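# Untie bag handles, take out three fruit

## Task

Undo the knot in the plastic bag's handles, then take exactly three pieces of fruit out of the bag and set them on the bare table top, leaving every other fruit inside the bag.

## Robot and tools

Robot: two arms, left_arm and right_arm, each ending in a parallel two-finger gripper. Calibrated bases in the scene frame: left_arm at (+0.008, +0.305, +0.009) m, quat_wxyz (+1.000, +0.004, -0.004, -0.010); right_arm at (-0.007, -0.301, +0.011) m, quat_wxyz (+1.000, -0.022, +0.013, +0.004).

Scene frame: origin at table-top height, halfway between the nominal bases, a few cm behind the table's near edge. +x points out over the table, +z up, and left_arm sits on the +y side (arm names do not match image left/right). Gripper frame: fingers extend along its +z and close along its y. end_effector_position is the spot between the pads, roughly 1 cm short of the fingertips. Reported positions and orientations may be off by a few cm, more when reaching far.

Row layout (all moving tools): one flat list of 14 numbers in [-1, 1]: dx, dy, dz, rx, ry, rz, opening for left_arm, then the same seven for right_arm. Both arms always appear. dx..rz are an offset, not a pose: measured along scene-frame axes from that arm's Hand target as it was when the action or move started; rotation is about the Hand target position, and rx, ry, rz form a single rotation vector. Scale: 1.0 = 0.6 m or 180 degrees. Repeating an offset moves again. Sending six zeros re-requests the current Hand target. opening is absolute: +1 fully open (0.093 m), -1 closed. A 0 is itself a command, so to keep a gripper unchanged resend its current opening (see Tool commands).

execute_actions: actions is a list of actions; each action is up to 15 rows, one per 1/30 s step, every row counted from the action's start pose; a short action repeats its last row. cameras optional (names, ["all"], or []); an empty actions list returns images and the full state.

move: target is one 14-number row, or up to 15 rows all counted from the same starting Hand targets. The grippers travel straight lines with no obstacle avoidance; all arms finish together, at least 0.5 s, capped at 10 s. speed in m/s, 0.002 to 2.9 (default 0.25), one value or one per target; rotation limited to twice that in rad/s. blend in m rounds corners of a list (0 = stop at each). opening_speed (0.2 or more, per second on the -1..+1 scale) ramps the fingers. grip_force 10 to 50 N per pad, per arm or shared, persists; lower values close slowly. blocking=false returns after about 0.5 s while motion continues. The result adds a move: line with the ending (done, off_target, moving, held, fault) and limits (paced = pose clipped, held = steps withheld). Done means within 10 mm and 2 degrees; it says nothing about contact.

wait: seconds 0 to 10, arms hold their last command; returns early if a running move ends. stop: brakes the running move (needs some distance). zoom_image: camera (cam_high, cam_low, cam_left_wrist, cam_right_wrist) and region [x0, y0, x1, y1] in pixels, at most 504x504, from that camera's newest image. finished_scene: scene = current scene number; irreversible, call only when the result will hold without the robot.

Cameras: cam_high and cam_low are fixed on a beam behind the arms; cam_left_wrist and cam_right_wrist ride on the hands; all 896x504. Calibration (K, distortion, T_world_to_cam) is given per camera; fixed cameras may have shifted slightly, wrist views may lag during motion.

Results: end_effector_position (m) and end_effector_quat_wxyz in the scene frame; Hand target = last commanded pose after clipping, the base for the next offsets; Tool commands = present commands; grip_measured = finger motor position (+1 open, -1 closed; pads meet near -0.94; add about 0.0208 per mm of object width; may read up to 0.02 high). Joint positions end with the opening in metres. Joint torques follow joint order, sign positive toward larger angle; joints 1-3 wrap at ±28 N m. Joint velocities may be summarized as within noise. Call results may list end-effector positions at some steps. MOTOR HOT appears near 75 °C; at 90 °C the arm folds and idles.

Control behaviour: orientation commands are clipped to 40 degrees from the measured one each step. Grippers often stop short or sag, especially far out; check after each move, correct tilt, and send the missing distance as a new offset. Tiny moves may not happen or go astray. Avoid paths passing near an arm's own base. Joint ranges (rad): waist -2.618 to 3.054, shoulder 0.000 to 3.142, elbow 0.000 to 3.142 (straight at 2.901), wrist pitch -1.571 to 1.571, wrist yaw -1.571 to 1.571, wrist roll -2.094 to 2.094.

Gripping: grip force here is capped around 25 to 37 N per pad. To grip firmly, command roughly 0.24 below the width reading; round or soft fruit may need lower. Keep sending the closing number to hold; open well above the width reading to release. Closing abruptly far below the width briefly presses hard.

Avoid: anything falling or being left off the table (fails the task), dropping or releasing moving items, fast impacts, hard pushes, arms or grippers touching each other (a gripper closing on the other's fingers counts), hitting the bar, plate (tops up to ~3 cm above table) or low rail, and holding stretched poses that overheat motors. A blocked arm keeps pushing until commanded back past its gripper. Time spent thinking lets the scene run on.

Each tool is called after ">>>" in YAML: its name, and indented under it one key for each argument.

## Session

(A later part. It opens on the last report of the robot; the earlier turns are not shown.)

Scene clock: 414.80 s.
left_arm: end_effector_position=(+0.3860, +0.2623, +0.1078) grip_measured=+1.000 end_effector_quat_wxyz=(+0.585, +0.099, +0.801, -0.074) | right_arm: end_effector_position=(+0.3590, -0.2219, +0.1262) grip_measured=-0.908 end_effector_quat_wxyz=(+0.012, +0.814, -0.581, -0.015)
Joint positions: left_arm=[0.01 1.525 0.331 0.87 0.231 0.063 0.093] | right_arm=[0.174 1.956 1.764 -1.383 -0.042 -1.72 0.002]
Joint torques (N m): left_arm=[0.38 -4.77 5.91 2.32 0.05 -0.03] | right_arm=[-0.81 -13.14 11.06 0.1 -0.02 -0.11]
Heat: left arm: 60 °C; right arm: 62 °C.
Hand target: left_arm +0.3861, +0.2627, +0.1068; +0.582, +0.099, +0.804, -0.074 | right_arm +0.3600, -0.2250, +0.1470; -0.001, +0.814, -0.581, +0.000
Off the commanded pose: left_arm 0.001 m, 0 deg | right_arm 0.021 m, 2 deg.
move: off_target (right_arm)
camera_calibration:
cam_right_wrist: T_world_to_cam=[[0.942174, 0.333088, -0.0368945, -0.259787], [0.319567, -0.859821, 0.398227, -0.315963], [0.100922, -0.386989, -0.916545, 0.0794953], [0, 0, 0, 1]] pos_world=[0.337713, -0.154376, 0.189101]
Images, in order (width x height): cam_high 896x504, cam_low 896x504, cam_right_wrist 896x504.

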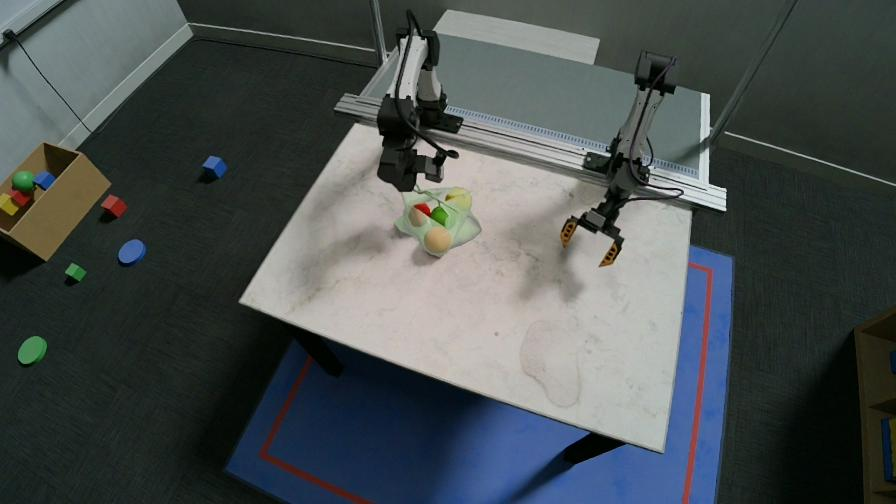

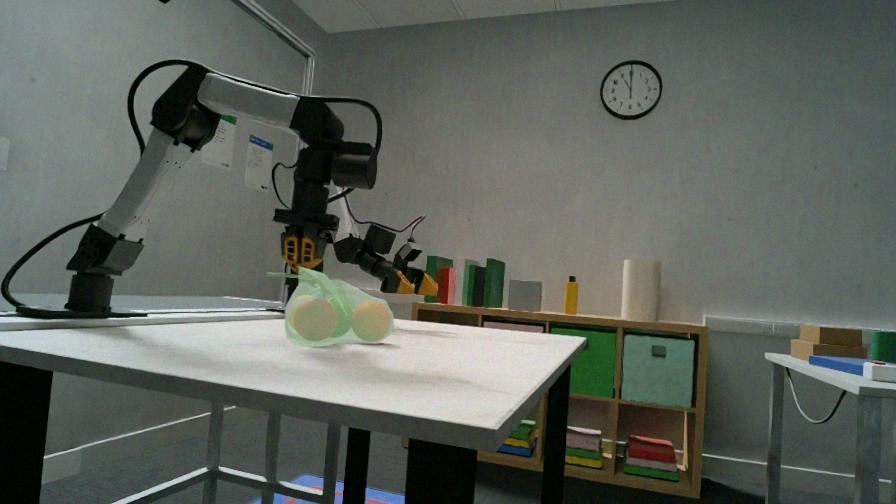

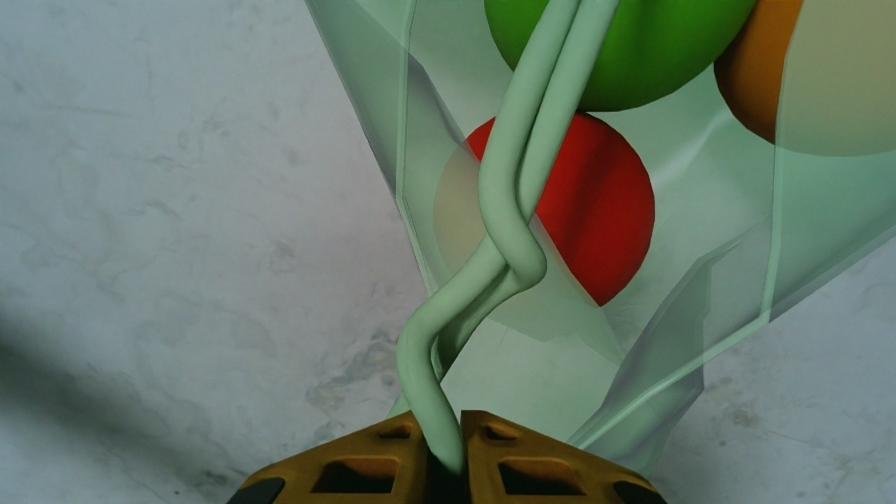

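>>> move:
  target: [0,0,0,0,0,0,1,0.0,-0.09,0.03,0,0,0,-1]
  cameras: ["cam_right_wrist","cam_high","cam_low"]
  speed: 0.08

>>> zoom_image:
  camera: "cam_high"
  region: [360, 150, 480, 270]

>>> zoom_image:
  camera: "cam_low"
  region: [240, 220, 440, 360]

Scene clock: 428.33 s.
left_arm: end_effector_position=(+0.3860, +0.2623, +0.1078) grip_measured=+1.000 end_effector_quat_wxyz=(+0.585, +0.099, +0.801, -0.074) | right_arm: end_effector_position=(+0.3596, -0.2765, +0.1440) grip_measured=-0.908 end_effector_quat_wxyz=(+0.013, +0.814, -0.581, -0.017)
Joint positions: left_arm=[0.01 1.525 0.331 0.87 0.231 0.063 0.093] | right_arm=[0.024 1.943 1.807 -1.45 -0.042 -1.871 0.002]
Joint torques (N m): left_arm=[0.35 -4.78 5.96 2.32 0.07 -0.03] | right_arm=[-0.94 -12.98 11.11 0.08 -0.08 -0.07]
Heat: left arm: 60 °C; right arm: 64 °C.
Hand target: left_arm +0.3861, +0.2627, +0.1068; +0.582, +0.099, +0.804, -0.074 | right_arm +0.3600, -0.2790, +0.1651; -0.001, +0.814, -0.581, +0.000
Off the commanded pose: left_arm 0.001 m, 0 deg | right_arm 0.021 m, 3 deg.
move: off_target (right_arm)
camera_calibration:
cam_right_wrist: T_world_to_cam=[[0.94187, 0.33345, -0.0411395, -0.240692], [0.321785, -0.860078, 0.395879, -0.370767], [0.0966227, -0.386105, -0.917381, 0.0765443], [0, 0, 0, 1]] pos_world=[0.338612, -0.209075, 0.207097]
Images, in order (width x height): cam_high 896x504, cam_low 896x504, cam_right_wrist 896x504.

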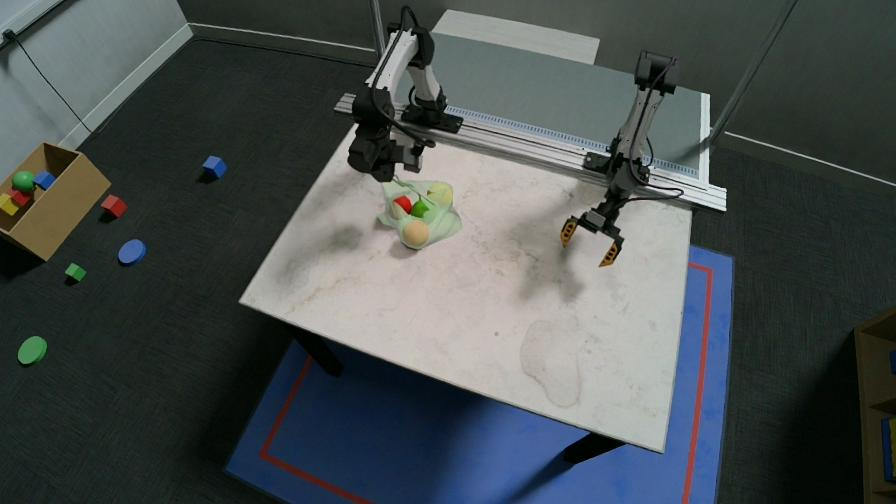

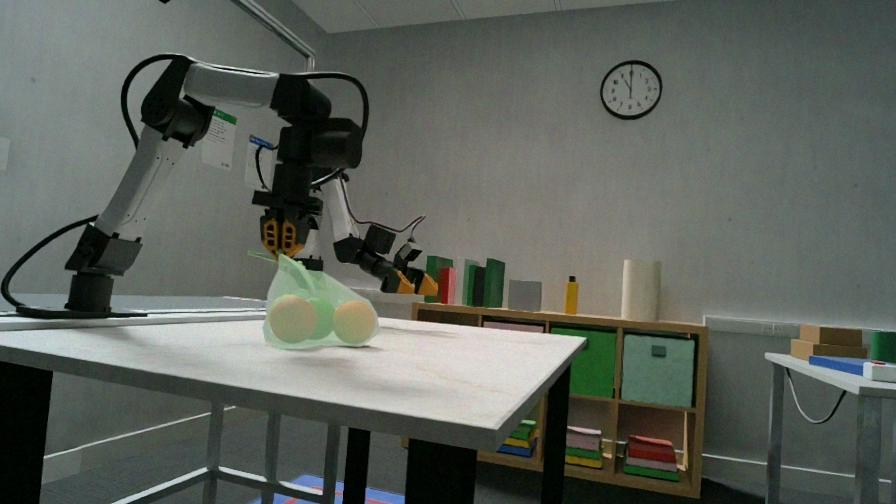

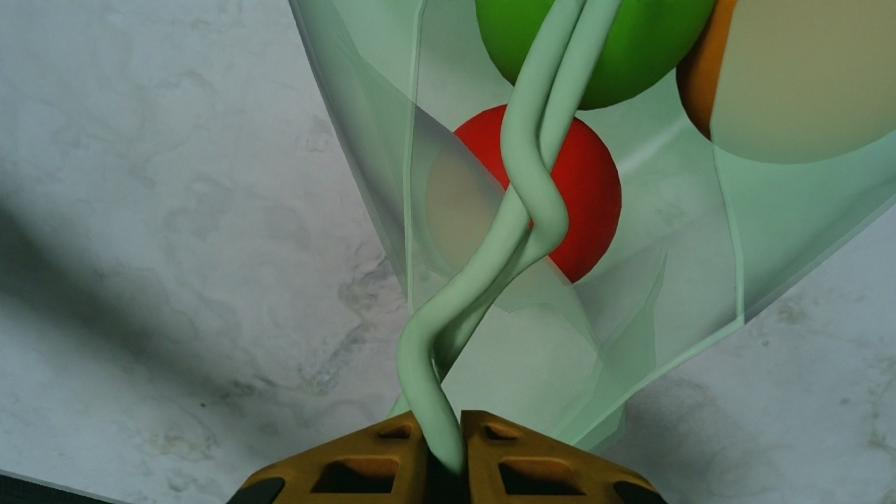

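Scaled by 4.200 from the camera's 896x504 image, which has a finer 1280x720 frame.

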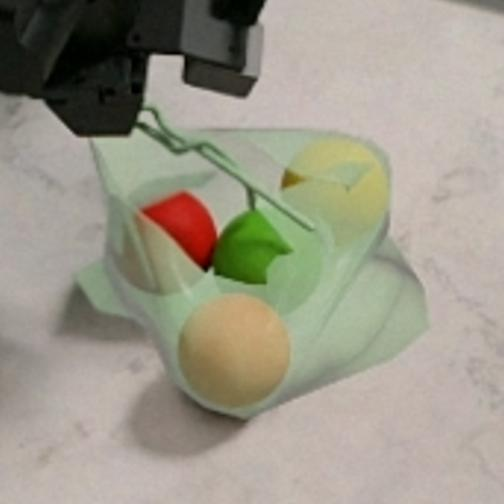

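Scaled by 2.520 from the camera's 896x504 image, which has a finer 1280x720 frame.

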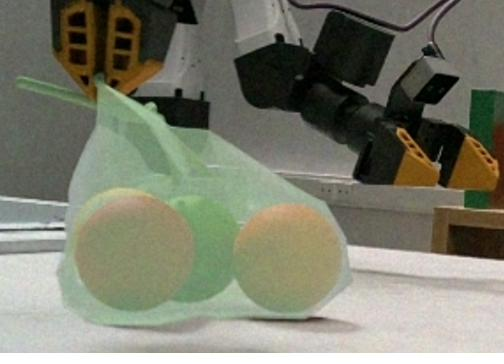

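>>> move:
  target: [-0.0568,-0.638,0.122,0.0889,0.0676,-0.417,-0.2,0,0,0,0.195,0.067,0,-1]
  cameras: ["all"]
  speed: 0.2

>>> zoom_image:
  camera: "cam_high"
  region: [360, 150, 480, 270]

Scene clock: 503.87 s.
left_arm: end_effector_position=(+0.3513, -0.1184, +0.1849) grip_measured=-0.198 end_effector_quat_wxyz=(+0.326, +0.628, +0.633, -0.314) | right_arm: end_effector_position=(+0.3649, -0.2762, +0.1716) grip_measured=-0.908 end_effector_quat_wxyz=(-0.221, +0.768, -0.579, -0.165)
Joint positions: left_arm=[-0.674 2.063 1.756 -0.527 0.664 0.601 0.036] | right_arm=[-0.219 1.999 1.876 -1.563 -0.594 -2.103 0.002]
Joint torques (N m): left_arm=[0.31 -8.31 9.21 1.58 0.45 0.09] | right_arm=[-1.16 -8.29 6.24 -0.11 -0.49 -0.08]
Heat: left arm: 60 °C; right arm: 63 °C.
Hand target: left_arm +0.3520, -0.1201, +0.1801; +0.317, +0.632, +0.633, -0.316 | right_arm +0.3600, -0.2791, +0.1651; -0.186, +0.771, -0.551, -0.259
Off the commanded pose: left_arm 0.005 m, 1 deg | right_arm 0.009 m, 12 deg.
joint sent to its limit (right arm) — joint 4 (wrist pitch), lower limit; joint 6 (wrist roll), lower limit. The joint targets are off in orientation, not in position.
move: off_target (right_arm)
camera_calibration:
cam_left_wrist: T_world_to_cam=[[-0.999902, -0.00510488, -0.0130135, 0.352261], [0.00190208, 0.872594, -0.488443, 0.232612], [0.013849, -0.48842, -0.872499, 0.187598], [0, 0, 0, 1]] pos_world=[0.349186, -0.109551, 0.281881]
cam_right_wrist: T_world_to_cam=[[0.958544, 0.240501, 0.152818, -0.309782], [0.259361, -0.958499, -0.11837, -0.299327], [0.118007, 0.153098, -0.98114, 0.253459], [0, 0, 0, 1]] pos_world=[0.344663, -0.251206, 0.260588]

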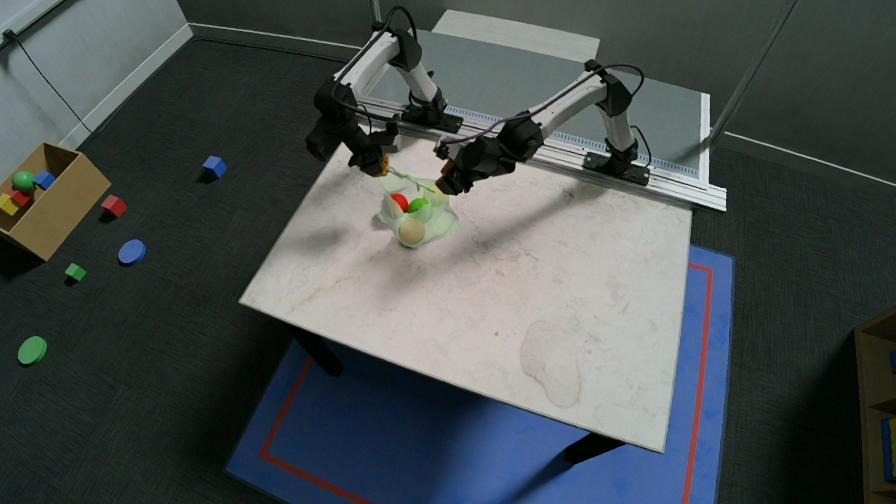

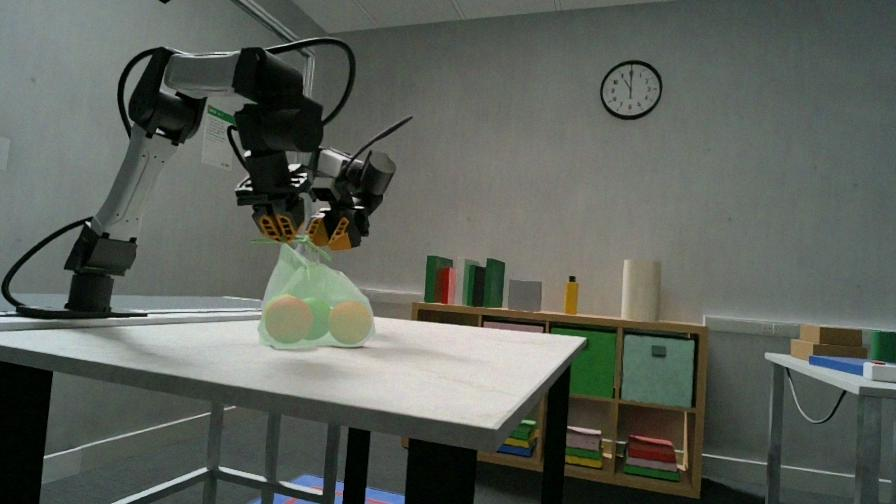

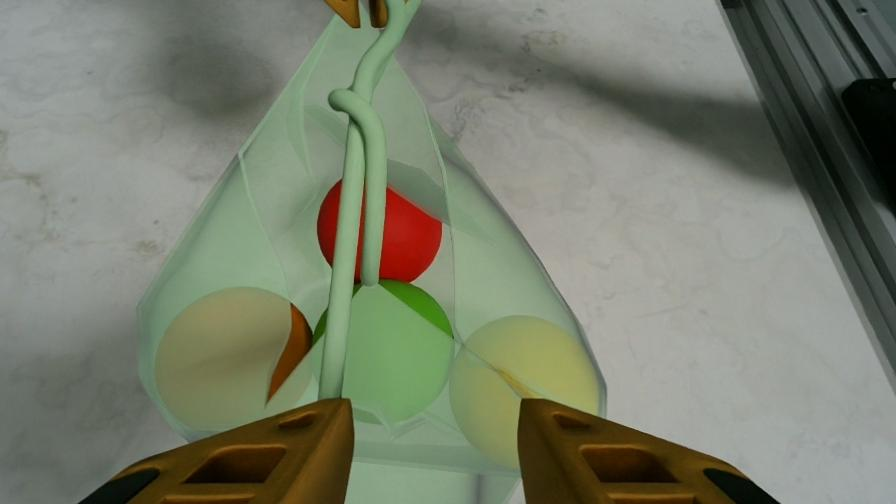

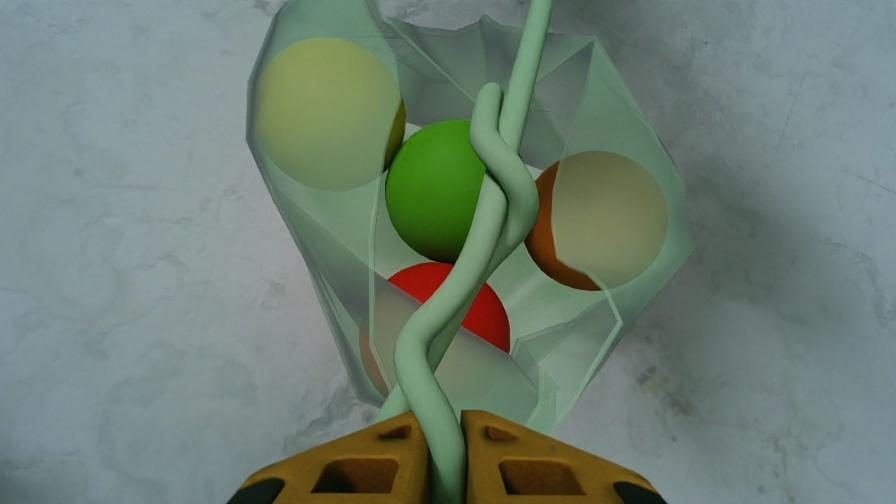

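Scaled by 4.200 from the camera's 896x504 image, which has a finer 1280x720 frame.

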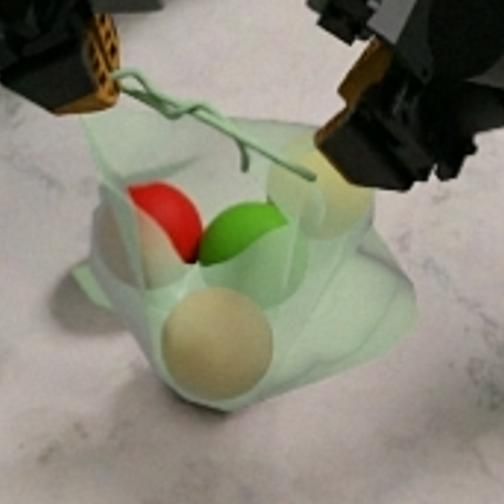

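>>> move:
  target: [0.0283,-0.0865,-0.0085,0,0,0,-0.44,0,0,0,0,0,0,-1]
  cameras: ["cam_left_wrist","cam_right_wrist"]
  speed: 0.12

>>> zoom_image:
  camera: "cam_left_wrist"
  region: [200, 0, 700, 504]

Scene clock: 589.57 s.
left_arm: end_effector_position=(+0.3646, -0.1723, +0.1841) grip_measured=-0.438 end_effector_quat_wxyz=(+0.328, +0.636, +0.620, -0.321) | right_arm: end_effector_position=(+0.3649, -0.2762, +0.1716) grip_measured=-0.908 end_effector_quat_wxyz=(-0.221, +0.768, -0.579, -0.165)
Joint positions: left_arm=[-0.735 2.268 2.064 -0.593 0.647 0.566 0.024] | right_arm=[-0.219 1.999 1.876 -1.563 -0.594 -2.103 0.002]
Joint torques (N m): left_arm=[0.44 -9.39 9.18 1.63 0.22 -0.12] | right_arm=[-1.24 -8.24 6.37 -0.09 -0.48 -0.09]
Heat: left arm: 53 °C; right arm: 57 °C.
Hand target: left_arm +0.3689, -0.1720, +0.1749; +0.317, +0.632, +0.633, -0.316 | right_arm +0.3600, -0.2791, +0.1651; -0.186, +0.771, -0.551, -0.259
Off the commanded pose: left_arm 0.010 m, 2 deg | right_arm 0.009 m, 12 deg.
joint sent to its limit (right arm) — joint 4 (wrist pitch), lower limit; joint 6 (wrist roll), lower limit. The joint targets are off in orientation, not in position.
move: off_target (right_arm)
camera_calibration:
cam_left_wrist: T_world_to_cam=[[-0.999515, 0.0235209, -0.0204208, 0.371483], [0.0305928, 0.864586, -0.501553, 0.269918], [0.00585852, -0.501934, -0.864886, 0.159554], [0, 0, 0, 1]] pos_world=[0.36211, -0.162019, 0.28096]
cam_right_wrist: T_world_to_cam=[[0.958544, 0.240501, 0.152818, -0.309782], [0.259361, -0.958499, -0.11837, -0.299327], [0.118007, 0.153098, -0.98114, 0.253459], [0, 0, 0, 1]] pos_world=[0.344663, -0.251206, 0.260588]
Images, in order (width x height): cam_left_wrist 896x504, cam_right_wrist 896x504.

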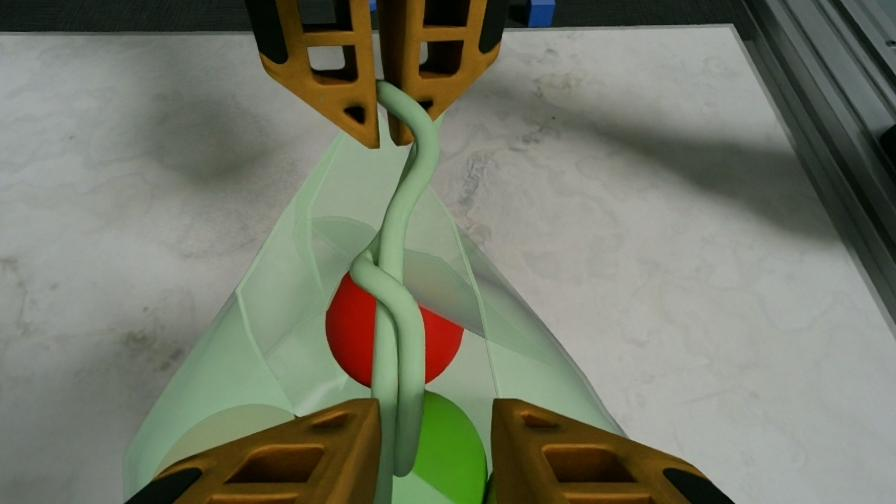

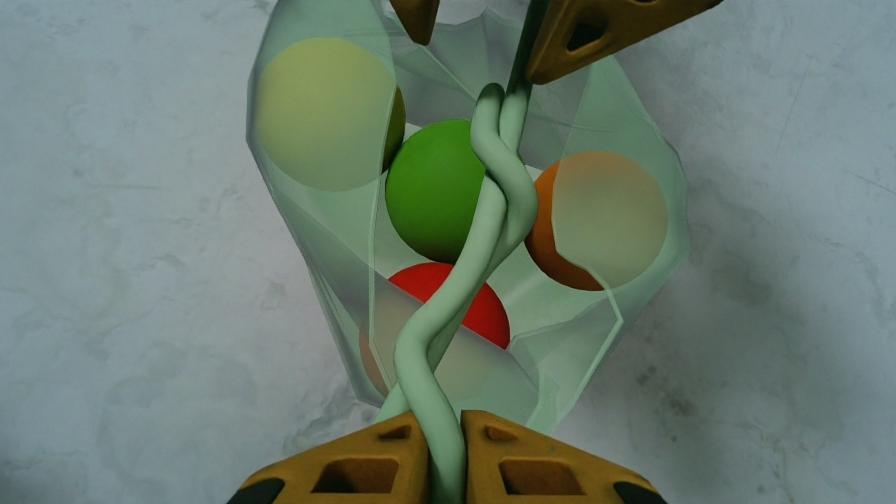

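Scaled by 1.000.

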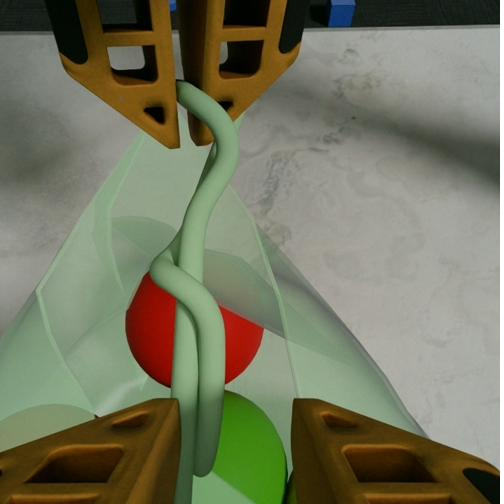

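>>> move:
  target: [0,-0.0105,-0.035,0,0,0,-0.44,0,0,0,0,0,0,-1]
  cameras: ["cam_left_wrist"]
  speed: 0.1

>>> zoom_image:
  camera: "cam_left_wrist"
  region: [200, 0, 700, 504]

Scene clock: 639.07 s.
left_arm: end_effector_position=(+0.3678, -0.1783, +0.1735) grip_measured=-0.438 end_effector_quat_wxyz=(+0.332, +0.635, +0.619, -0.320) | right_arm: end_effector_position=(+0.3649, -0.2762, +0.1716) grip_measured=-0.908 end_effector_quat_wxyz=(-0.221, +0.768, -0.579, -0.165)
Joint positions: left_arm=[-0.74 2.291 2.056 -0.55 0.64 0.559 0.024] | right_arm=[-0.219 1.999 1.876 -1.563 -0.594 -2.103 0.002]
Joint torques (N m): left_arm=[0.14 -9.72 6.2 1.93 0.22 -0.14] | right_arm=[-1.16 -8.28 6.32 -0.1 -0.47 -0.08]
Heat: left arm: 56 °C; right arm: 56 °C.
Hand target: left_arm +0.3690, -0.1783, +0.1540; +0.317, +0.632, +0.633, -0.316 | right_arm +0.3600, -0.2791, +0.1651; -0.186, +0.771, -0.551, -0.259
Off the commanded pose: left_arm 0.020 m, 2 deg | right_arm 0.009 m, 12 deg.
joint sent to its limit (right arm) — joint 4 (wrist pitch), lower limit; joint 6 (wrist roll), lower limit. The joint targets are off in orientation, not in position.
move: off_target (left_arm, right_arm)
camera_calibration:
cam_left_wrist: T_world_to_cam=[[-0.999445, 0.0203455, -0.0263609, 0.374922], [0.0308822, 0.862426, -0.50524, 0.269747], [0.0124549, -0.505774, -0.862576, 0.143853], [0, 0, 0, 1]] pos_world=[0.364592, -0.167508, 0.270254]
Images, in order (width x height): cam_left_wrist 896x504.

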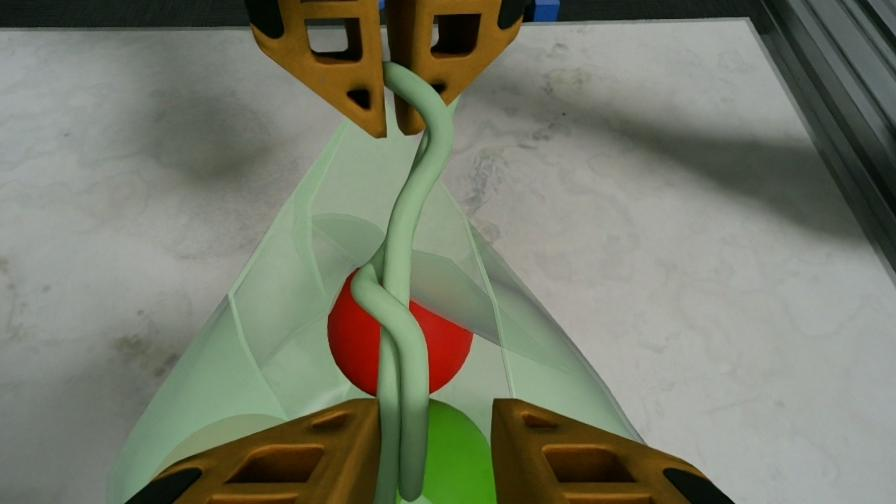

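Scaled by 1.000.

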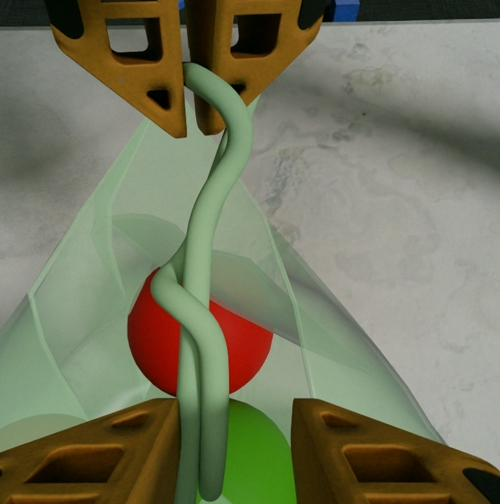

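>>> move:
  target: [-0.0033,-0.006,-0.028,0,0,0,-0.44,0,0,0,0,0,0,-1]
  cameras: ["cam_left_wrist","cam_right_wrist"]
  speed: 0.1

>>> zoom_image:
  camera: "cam_left_wrist"
  region: [200, 0, 700, 504]

Scene clock: 654.20 s.
left_arm: end_effector_position=(+0.3661, -0.1823, +0.1565) grip_measured=-0.438 end_effector_quat_wxyz=(+0.332, +0.635, +0.619, -0.320) | right_arm: end_effector_position=(+0.3649, -0.2762, +0.1716) grip_measured=-0.908 end_effector_quat_wxyz=(-0.221, +0.768, -0.579, -0.165)
Joint positions: left_arm=[-0.748 2.3 2.004 -0.485 0.635 0.552 0.024] | right_arm=[-0.219 1.999 1.876 -1.563 -0.594 -2.103 0.002]
Joint torques (N m): left_arm=[0.13 -9.78 6.22 1.88 0.21 -0.11] | right_arm=[-1.17 -8.14 6.38 -0.13 -0.48 -0.06]
Heat: left arm: 57 °C; right arm: 56 °C.
Hand target: left_arm +0.3669, -0.1819, +0.1371; +0.317, +0.632, +0.633, -0.316 | right_arm +0.3600, -0.2791, +0.1651; -0.186, +0.771, -0.551, -0.259
Off the commanded pose: left_arm 0.019 m, 2 deg | right_arm 0.009 m, 12 deg.
joint sent to its limit (right arm) — joint 4 (wrist pitch), lower limit; joint 6 (wrist roll), lower limit. The joint targets are off in orientation, not in position.
move: off_target (left_arm, right_arm)
camera_calibration:
cam_left_wrist: T_world_to_cam=[[-0.999452, 0.0205983, -0.0259219, 0.372994], [0.0308758, 0.862531, -0.505061, 0.26468], [0.011955, -0.505584, -0.862694, 0.127515], [0, 0, 0, 1]] pos_world=[0.363093, -0.171508, 0.253355]
cam_right_wrist: T_world_to_cam=[[0.958544, 0.240501, 0.152818, -0.309782], [0.259361, -0.958499, -0.11837, -0.299327], [0.118007, 0.153098, -0.98114, 0.253459], [0, 0, 0, 1]] pos_world=[0.344663, -0.251206, 0.260588]
Images, in order (width x height): cam_left_wrist 896x504, cam_right_wrist 896x504.

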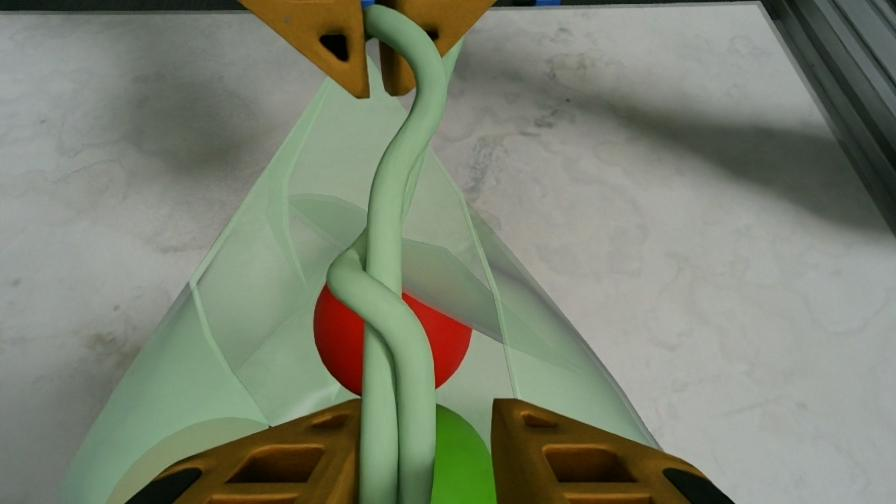

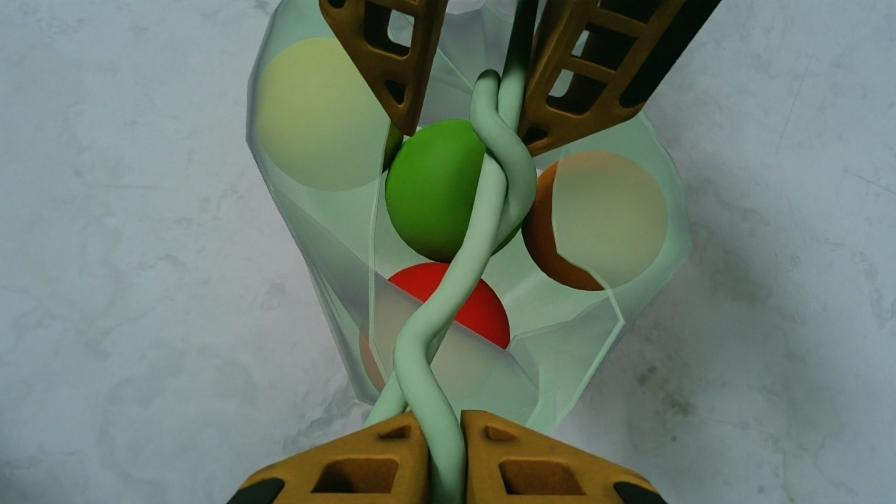

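Scaled by 1.000.

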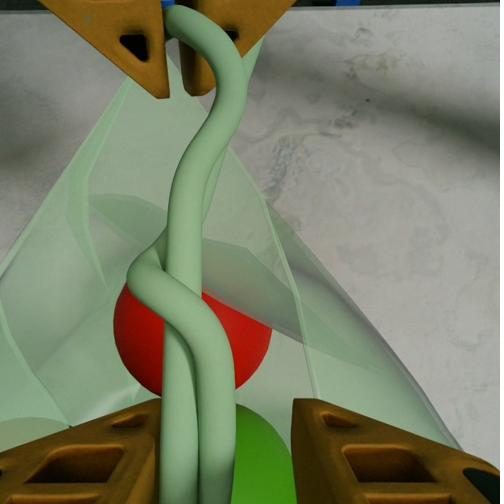

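>>> move:
  target: [-0.0083,0.0117,0.065,0,0,0,-0.44,0,0,0,0,0,0,-1]
  cameras: ["cam_left_wrist"]
  speed: 0.1

>>> zoom_image:
  camera: "cam_left_wrist"
  region: [200, 0, 700, 504]

Scene clock: 688.80 s.
left_arm: end_effector_position=(+0.3602, -0.1765, +0.1576) grip_measured=-0.438 end_effector_quat_wxyz=(+0.306, +0.635, +0.633, -0.321) | right_arm: end_effector_position=(+0.3649, -0.2762, +0.1716) grip_measured=-0.908 end_effector_quat_wxyz=(-0.221, +0.768, -0.579, -0.165)
Joint positions: left_arm=[-0.748 2.3 2.041 -0.579 0.635 0.551 0.024] | right_arm=[-0.219 1.999 1.876 -1.563 -0.594 -2.103 0.002]
Joint torques (N m): left_arm=[0.44 -13.22 9.14 1.57 0.25 -0.09] | right_arm=[-1.16 -8.35 6.39 -0.1 -0.51 -0.07]
Heat: left arm: 55 °C; right arm: 55 °C.
Hand target: left_arm +0.3620, -0.1749, +0.1761; +0.317, +0.632, +0.633, -0.316 | right_arm +0.3600, -0.2791, +0.1651; -0.186, +0.771, -0.551, -0.259
Off the commanded pose: left_arm 0.019 m, 1 deg | right_arm 0.009 m, 12 deg.
joint sent to its limit (right arm) — joint 4 (wrist pitch), lower limit; joint 6 (wrist roll), lower limit. The joint targets are off in orientation, not in position.
move: off_target (left_arm, right_arm)
camera_calibration:
cam_left_wrist: T_world_to_cam=[[-0.999672, 0.0199216, 0.0160748, 0.360258], [0.00999289, 0.881846, -0.471431, 0.26608], [-0.0235671, -0.471116, -0.881756, 0.153279], [0, 0, 0, 1]] pos_world=[0.361094, -0.169606, 0.254802]
Images, in order (width x height): cam_left_wrist 896x504.

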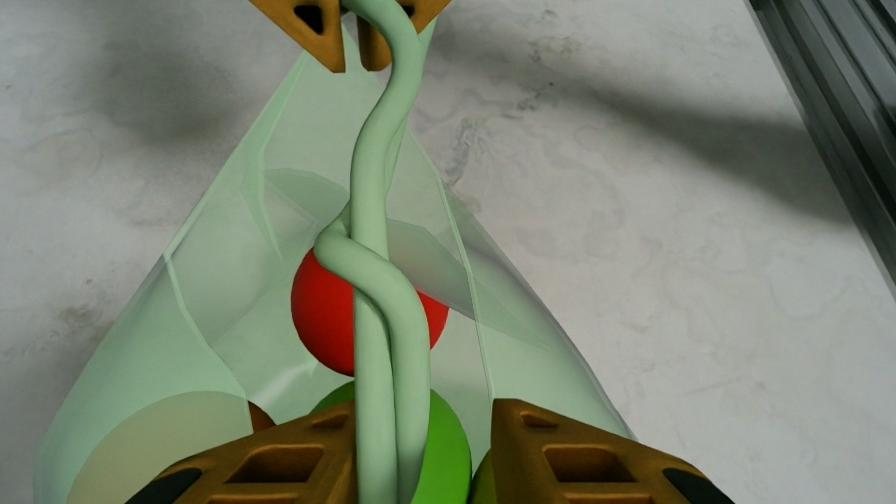

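Scaled by 1.000.

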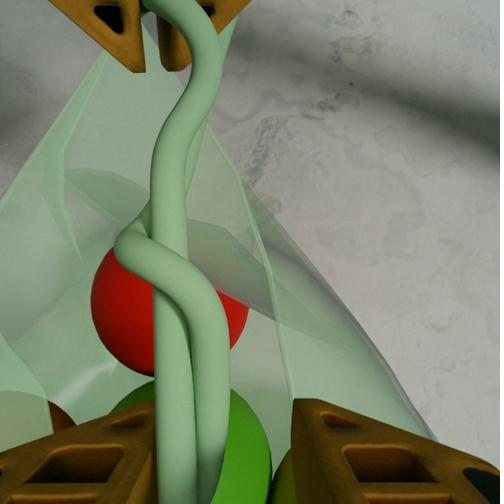

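>>> move:
  target: [0.0,0.005,0.05,0,0,0,-0.44,0,0,0,0,0,0,-1]
  cameras: ["cam_left_wrist"]
  speed: 0.1

>>> zoom_image:
  camera: "cam_left_wrist"
  region: [200, 0, 700, 504]

Scene clock: 698.70 s.
left_arm: end_effector_position=(+0.3590, -0.1760, +0.1898) grip_measured=-0.438 end_effector_quat_wxyz=(+0.307, +0.635, +0.632, -0.321) | right_arm: end_effector_position=(+0.3649, -0.2762, +0.1716) grip_measured=-0.908 end_effector_quat_wxyz=(-0.221, +0.768, -0.579, -0.165)
Joint positions: left_arm=[-0.748 2.3 2.168 -0.705 0.635 0.551 0.024] | right_arm=[-0.219 1.999 1.876 -1.563 -0.594 -2.103 0.002]
Joint torques (N m): left_arm=[0.87 -12.85 9.09 1.56 0.31 -0.04] | right_arm=[-1.18 -8.34 6.41 -0.11 -0.5 -0.05]
Heat: left arm: 59 °C; right arm: 55 °C.
Hand target: left_arm +0.3619, -0.1719, +0.2061; +0.317, +0.632, +0.633, -0.316 | right_arm +0.3600, -0.2791, +0.1651; -0.186, +0.771, -0.551, -0.259
Off the commanded pose: left_arm 0.017 m, 1 deg | right_arm 0.009 m, 12 deg.
joint sent to its limit (right arm) — joint 4 (wrist pitch), lower limit; joint 6 (wrist roll), lower limit. The joint targets are off in orientation, not in position.
move: off_target (left_arm, right_arm)
camera_calibration:
cam_left_wrist: T_world_to_cam=[[-0.999687, 0.0199215, 0.0151637, 0.358694], [0.0104048, 0.881481, -0.472104, 0.280725], [-0.0227715, -0.471798, -0.881412, 0.181423], [0, 0, 0, 1]] pos_world=[0.359792, -0.169004, 0.287001]
Images, in order (width x height): cam_left_wrist 896x504.

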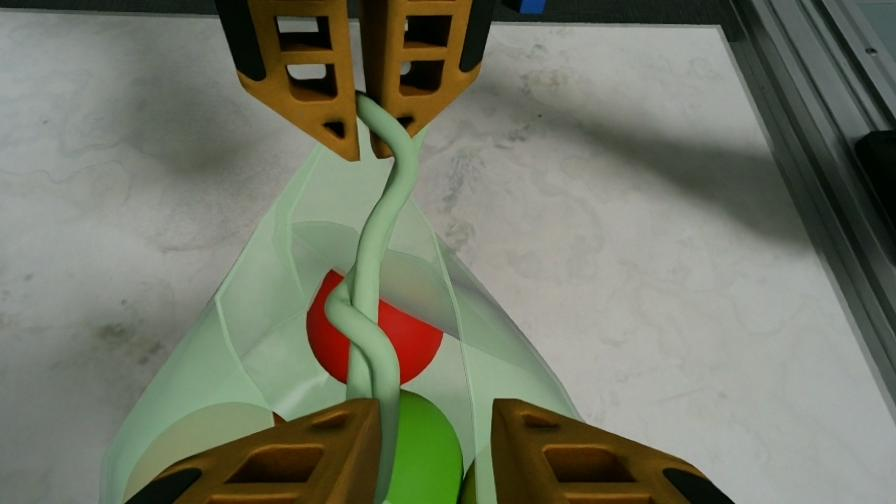

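Scaled by 1.000.

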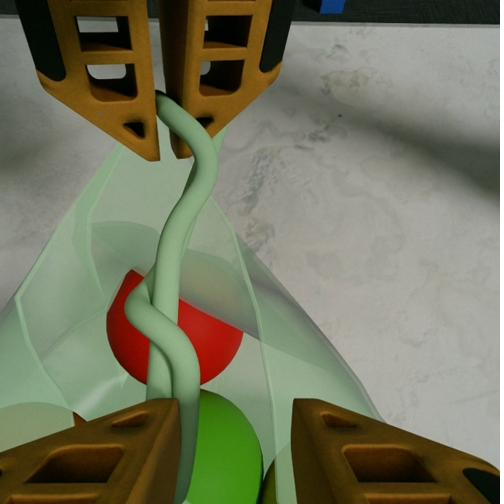

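>>> move:
  target: [0.001,-0.007,-0.08,0,0,0,-0.44,0,0,0,0,0,0,-1]
  cameras: ["cam_left_wrist"]
  speed: 0.1

>>> zoom_image:
  camera: "cam_left_wrist"
  region: [200, 0, 700, 504]

Scene clock: 719.03 s.
left_arm: end_effector_position=(+0.3621, -0.1784, +0.1559) grip_measured=-0.438 end_effector_quat_wxyz=(+0.314, +0.635, +0.628, -0.321) | right_arm: end_effector_position=(+0.3649, -0.2762, +0.1716) grip_measured=-0.908 end_effector_quat_wxyz=(-0.221, +0.768, -0.579, -0.165)
Joint positions: left_arm=[-0.748 2.3 2.024 -0.544 0.635 0.551 0.024] | right_arm=[-0.219 1.999 1.876 -1.563 -0.594 -2.103 0.002]
Joint torques (N m): left_arm=[0.36 -12.66 6.08 1.87 0.23 -0.11] | right_arm=[-1.14 -8.28 6.31 -0.1 -0.52 -0.07]
Heat: left arm: 63 °C; right arm: 55 °C.
Hand target: left_arm +0.3626, -0.1761, +0.1582; +0.317, +0.632, +0.633, -0.316 | right_arm +0.3600, -0.2791, +0.1651; -0.186, +0.771, -0.551, -0.259
Off the commanded pose: left_arm 0.003 m, 1 deg | right_arm 0.009 m, 12 deg.
joint sent to its limit (right arm) — joint 4 (wrist pitch), lower limit; joint 6 (wrist roll), lower limit. The joint targets are off in orientation, not in position.
move: off_target (right_arm)
camera_calibration:
cam_left_wrist: T_world_to_cam=[[-0.999792, 0.0201882, 0.00298395, 0.364369], [0.0162478, 0.875919, -0.482184, 0.265256], [-0.0123481, -0.482035, -0.876065, 0.144022], [0, 0, 0, 1]] pos_world=[0.361762, -0.170275, 0.252988]
Images, in order (width x height): cam_left_wrist 896x504.

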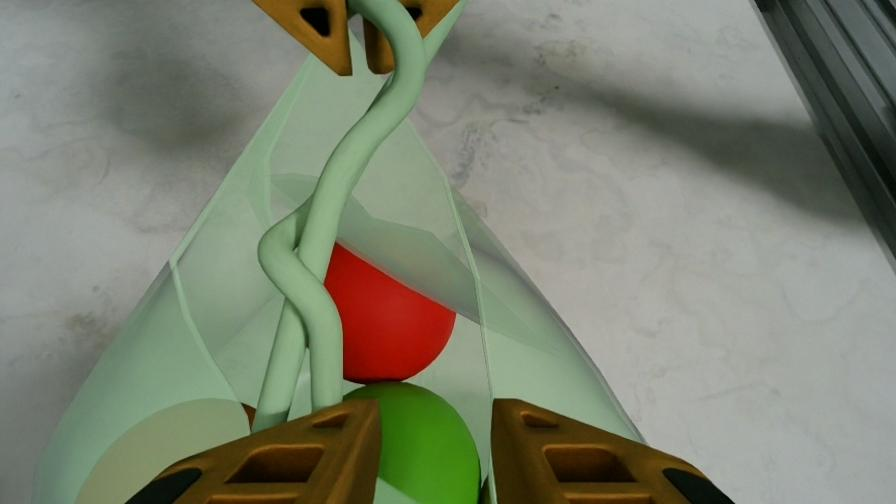

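Scaled by 1.000.

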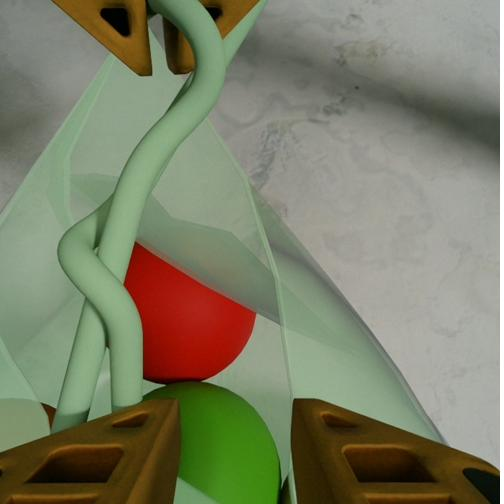

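>>> move:
  target:
    - [0.003,0.002,0.055,0,0,0,-0.44,0,0,0,0,0,0,-1]
    - [0.0035,0.0,0.0,0,0,0,-0.44,0,0,0,0,0,0,-1]
  cameras: ["cam_left_wrist"]
  speed: 0.1

>>> zoom_image:
  camera: "cam_left_wrist"
  region: [200, 0, 700, 504]

Scene clock: 734.70 s.
left_arm: end_effector_position=(+0.3627, -0.1790, +0.1596) grip_measured=-0.438 end_effector_quat_wxyz=(+0.317, +0.635, +0.627, -0.321) | right_arm: end_effector_position=(+0.3649, -0.2762, +0.1716) grip_measured=-0.908 end_effector_quat_wxyz=(-0.221, +0.768, -0.579, -0.165)
Joint positions: left_arm=[-0.748 2.3 2.036 -0.551 0.635 0.551 0.024] | right_arm=[-0.219 1.999 1.876 -1.563 -0.594 -2.103 0.002]
Joint torques (N m): left_arm=[0.59 -12.04 6.19 1.83 0.27 -0.08] | right_arm=[-1.21 -8.31 6.39 -0.14 -0.51 -0.09]
Heat: left arm: 65 °C; right arm: 54 °C.
Hand target: left_arm +0.3646, -0.1760, +0.1580; +0.317, +0.632, +0.633, -0.316 | right_arm +0.3600, -0.2791, +0.1651; -0.186, +0.771, -0.551, -0.259
Off the commanded pose: left_arm 0.004 m, 1 deg | right_arm 0.009 m, 12 deg.
joint sent to its limit (right arm) — joint 4 (wrist pitch), lower limit; joint 6 (wrist roll), lower limit. The joint targets are off in orientation, not in position.
move: off_target (right_arm)
camera_calibration:
cam_left_wrist: T_world_to_cam=[[-0.999794, 0.0202707, -0.000755252, 0.36553], [0.0180919, 0.874255, -0.48513, 0.267047], [-0.00917366, -0.485044, -0.874442, 0.144956], [0, 0, 0, 1]] pos_world=[0.361953, -0.170567, 0.256584]
Images, in order (width x height): cam_left_wrist 896x504.

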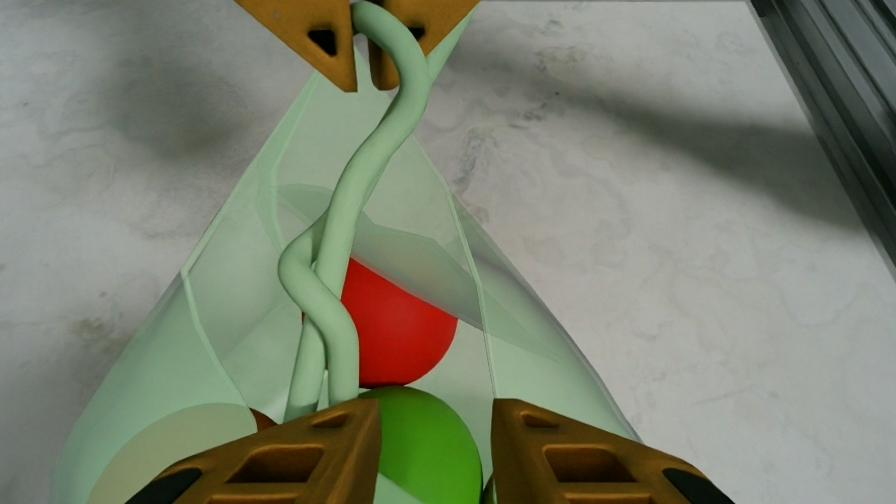

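Scaled by 1.000.

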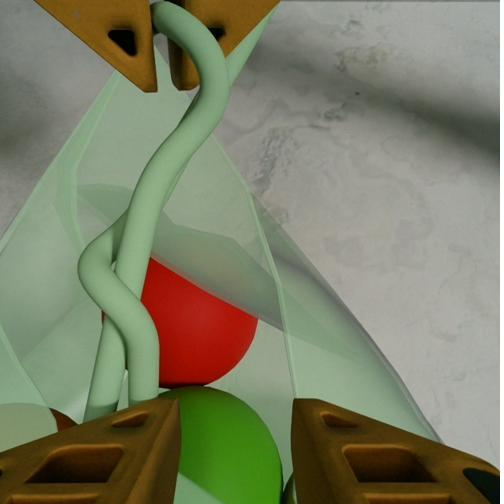

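>>> move:
  target: [0.006,0.004,0.075,0,0,0,-0.44,0,0,0,0,0,0,-1]
  cameras: ["cam_left_wrist"]
  speed: 0.1

>>> zoom_image:
  camera: "cam_left_wrist"
  region: [200, 0, 700, 504]

Scene clock: 745.47 s.
left_arm: end_effector_position=(+0.3642, -0.1759, +0.2049) grip_measured=-0.438 end_effector_quat_wxyz=(+0.321, +0.633, +0.628, -0.320) | right_arm: end_effector_position=(+0.3649, -0.2762, +0.1716) grip_measured=-0.908 end_effector_quat_wxyz=(-0.221, +0.768, -0.579, -0.165)
Joint positions: left_arm=[-0.742 2.3 2.212 -0.72 0.635 0.551 0.024] | right_arm=[-0.219 1.999 1.876 -1.563 -0.594 -2.103 0.002]
Joint torques (N m): left_arm=[0.8 -10.35 9.13 1.63 0.31 -0.01] | right_arm=[-1.25 -8.27 6.34 -0.11 -0.47 -0.08]
Heat: left arm: 65 °C; right arm: 54 °C.
Hand target: left_arm +0.3682, -0.1737, +0.2031; +0.317, +0.632, +0.633, -0.316 | right_arm +0.3600, -0.2791, +0.1651; -0.186, +0.771, -0.551, -0.259
Off the commanded pose: left_arm 0.005 m, 1 deg | right_arm 0.009 m, 12 deg.
joint sent to its limit (right arm) — joint 4 (wrist pitch), lower limit; joint 6 (wrist roll), lower limit. The joint targets are off in orientation, not in position.
move: off_target (right_arm)
camera_calibration:
cam_left_wrist: T_world_to_cam=[[-0.999885, 0.0139129, -0.00605559, 0.36704], [0.0150963, 0.871878, -0.48949, 0.287849], [-0.00153051, -0.489525, -0.871988, 0.182062], [0, 0, 0, 1]] pos_world=[0.362931, -0.166952, 0.301878]
Images, in order (width x height): cam_left_wrist 896x504.

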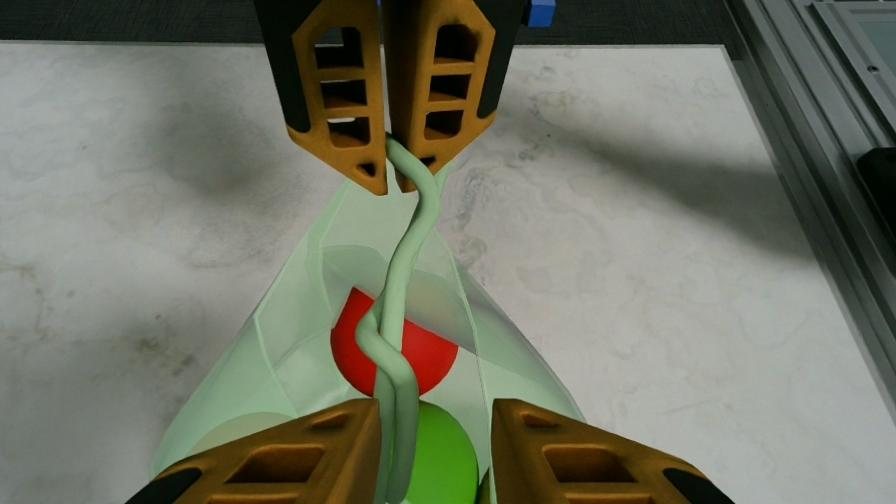

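Scaled by 1.000.

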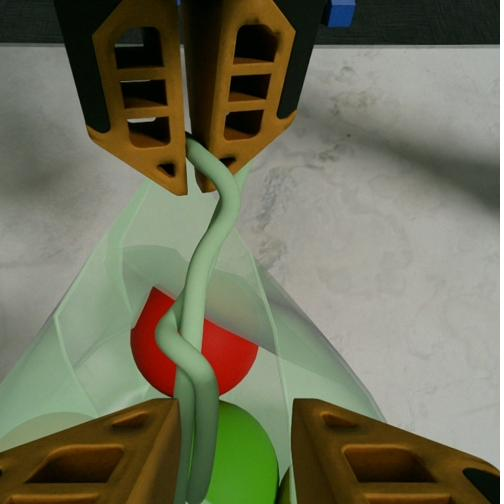

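>>> move:
  target: [-0.005,-0.004,-0.065,0,0,0,-0.44,0,0,0,0,0,0,-1]
  cameras: ["cam_left_wrist"]
  speed: 0.1

>>> zoom_image:
  camera: "cam_left_wrist"
  region: [200, 0, 700, 504]

Scene clock: 763.87 s.
left_arm: end_effector_position=(+0.3661, -0.1771, +0.1670) grip_measured=-0.438 end_effector_quat_wxyz=(+0.319, +0.633, +0.629, -0.320) | right_arm: end_effector_position=(+0.3649, -0.2762, +0.1716) grip_measured=-0.908 end_effector_quat_wxyz=(-0.221, +0.768, -0.579, -0.165)
Joint positions: left_arm=[-0.742 2.3 2.064 -0.576 0.635 0.551 0.024] | right_arm=[-0.219 1.999 1.876 -1.563 -0.594 -2.103 0.002]
Joint torques (N m): left_arm=[0.09 -11.92 6.09 1.87 0.27 -0.08] | right_arm=[-1.18 -8.31 6.32 -0.1 -0.49 -0.06]
Heat: left arm: 64 °C; right arm: 54 °C.
Hand target: left_arm +0.3652, -0.1761, +0.1641; +0.317, +0.632, +0.633, -0.316 | right_arm +0.3600, -0.2791, +0.1651; -0.186, +0.771, -0.551, -0.259
Off the commanded pose: left_arm 0.003 m, 1 deg | right_arm 0.009 m, 12 deg.
joint sent to its limit (right arm) — joint 4 (wrist pitch), lower limit; joint 6 (wrist roll), lower limit. The joint targets are off in orientation, not in position.
move: off_target (right_arm)
camera_calibration:
cam_left_wrist: T_world_to_cam=[[-0.999901, 0.0137654, -0.00273993, 0.368145], [0.0133582, 0.873442, -0.486745, 0.270803], [-0.00430707, -0.486734, -0.87354, 0.150263], [0, 0, 0, 1]] pos_world=[0.365139, -0.16846, 0.264082]
Images, in order (width x height): cam_left_wrist 896x504.

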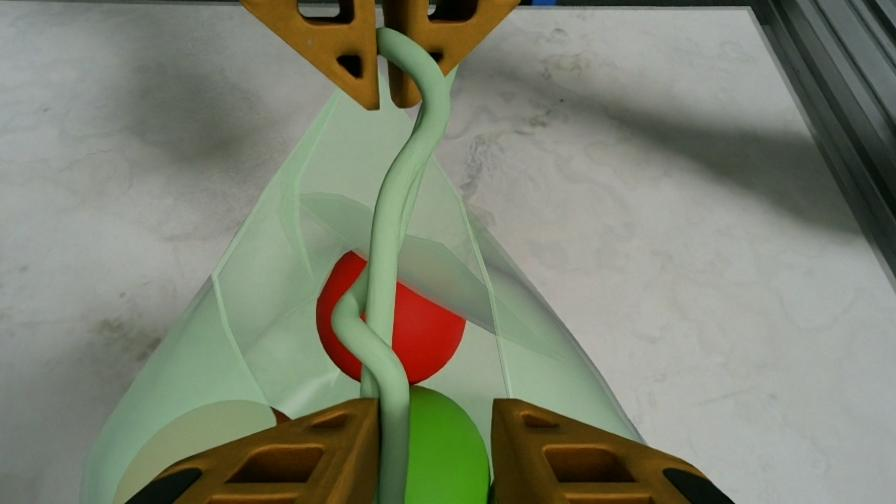

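Scaled by 1.000.

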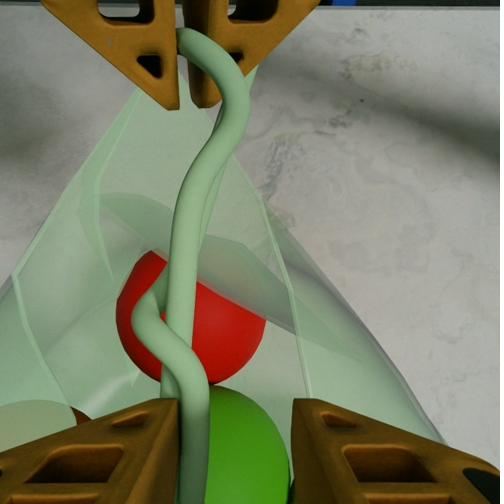

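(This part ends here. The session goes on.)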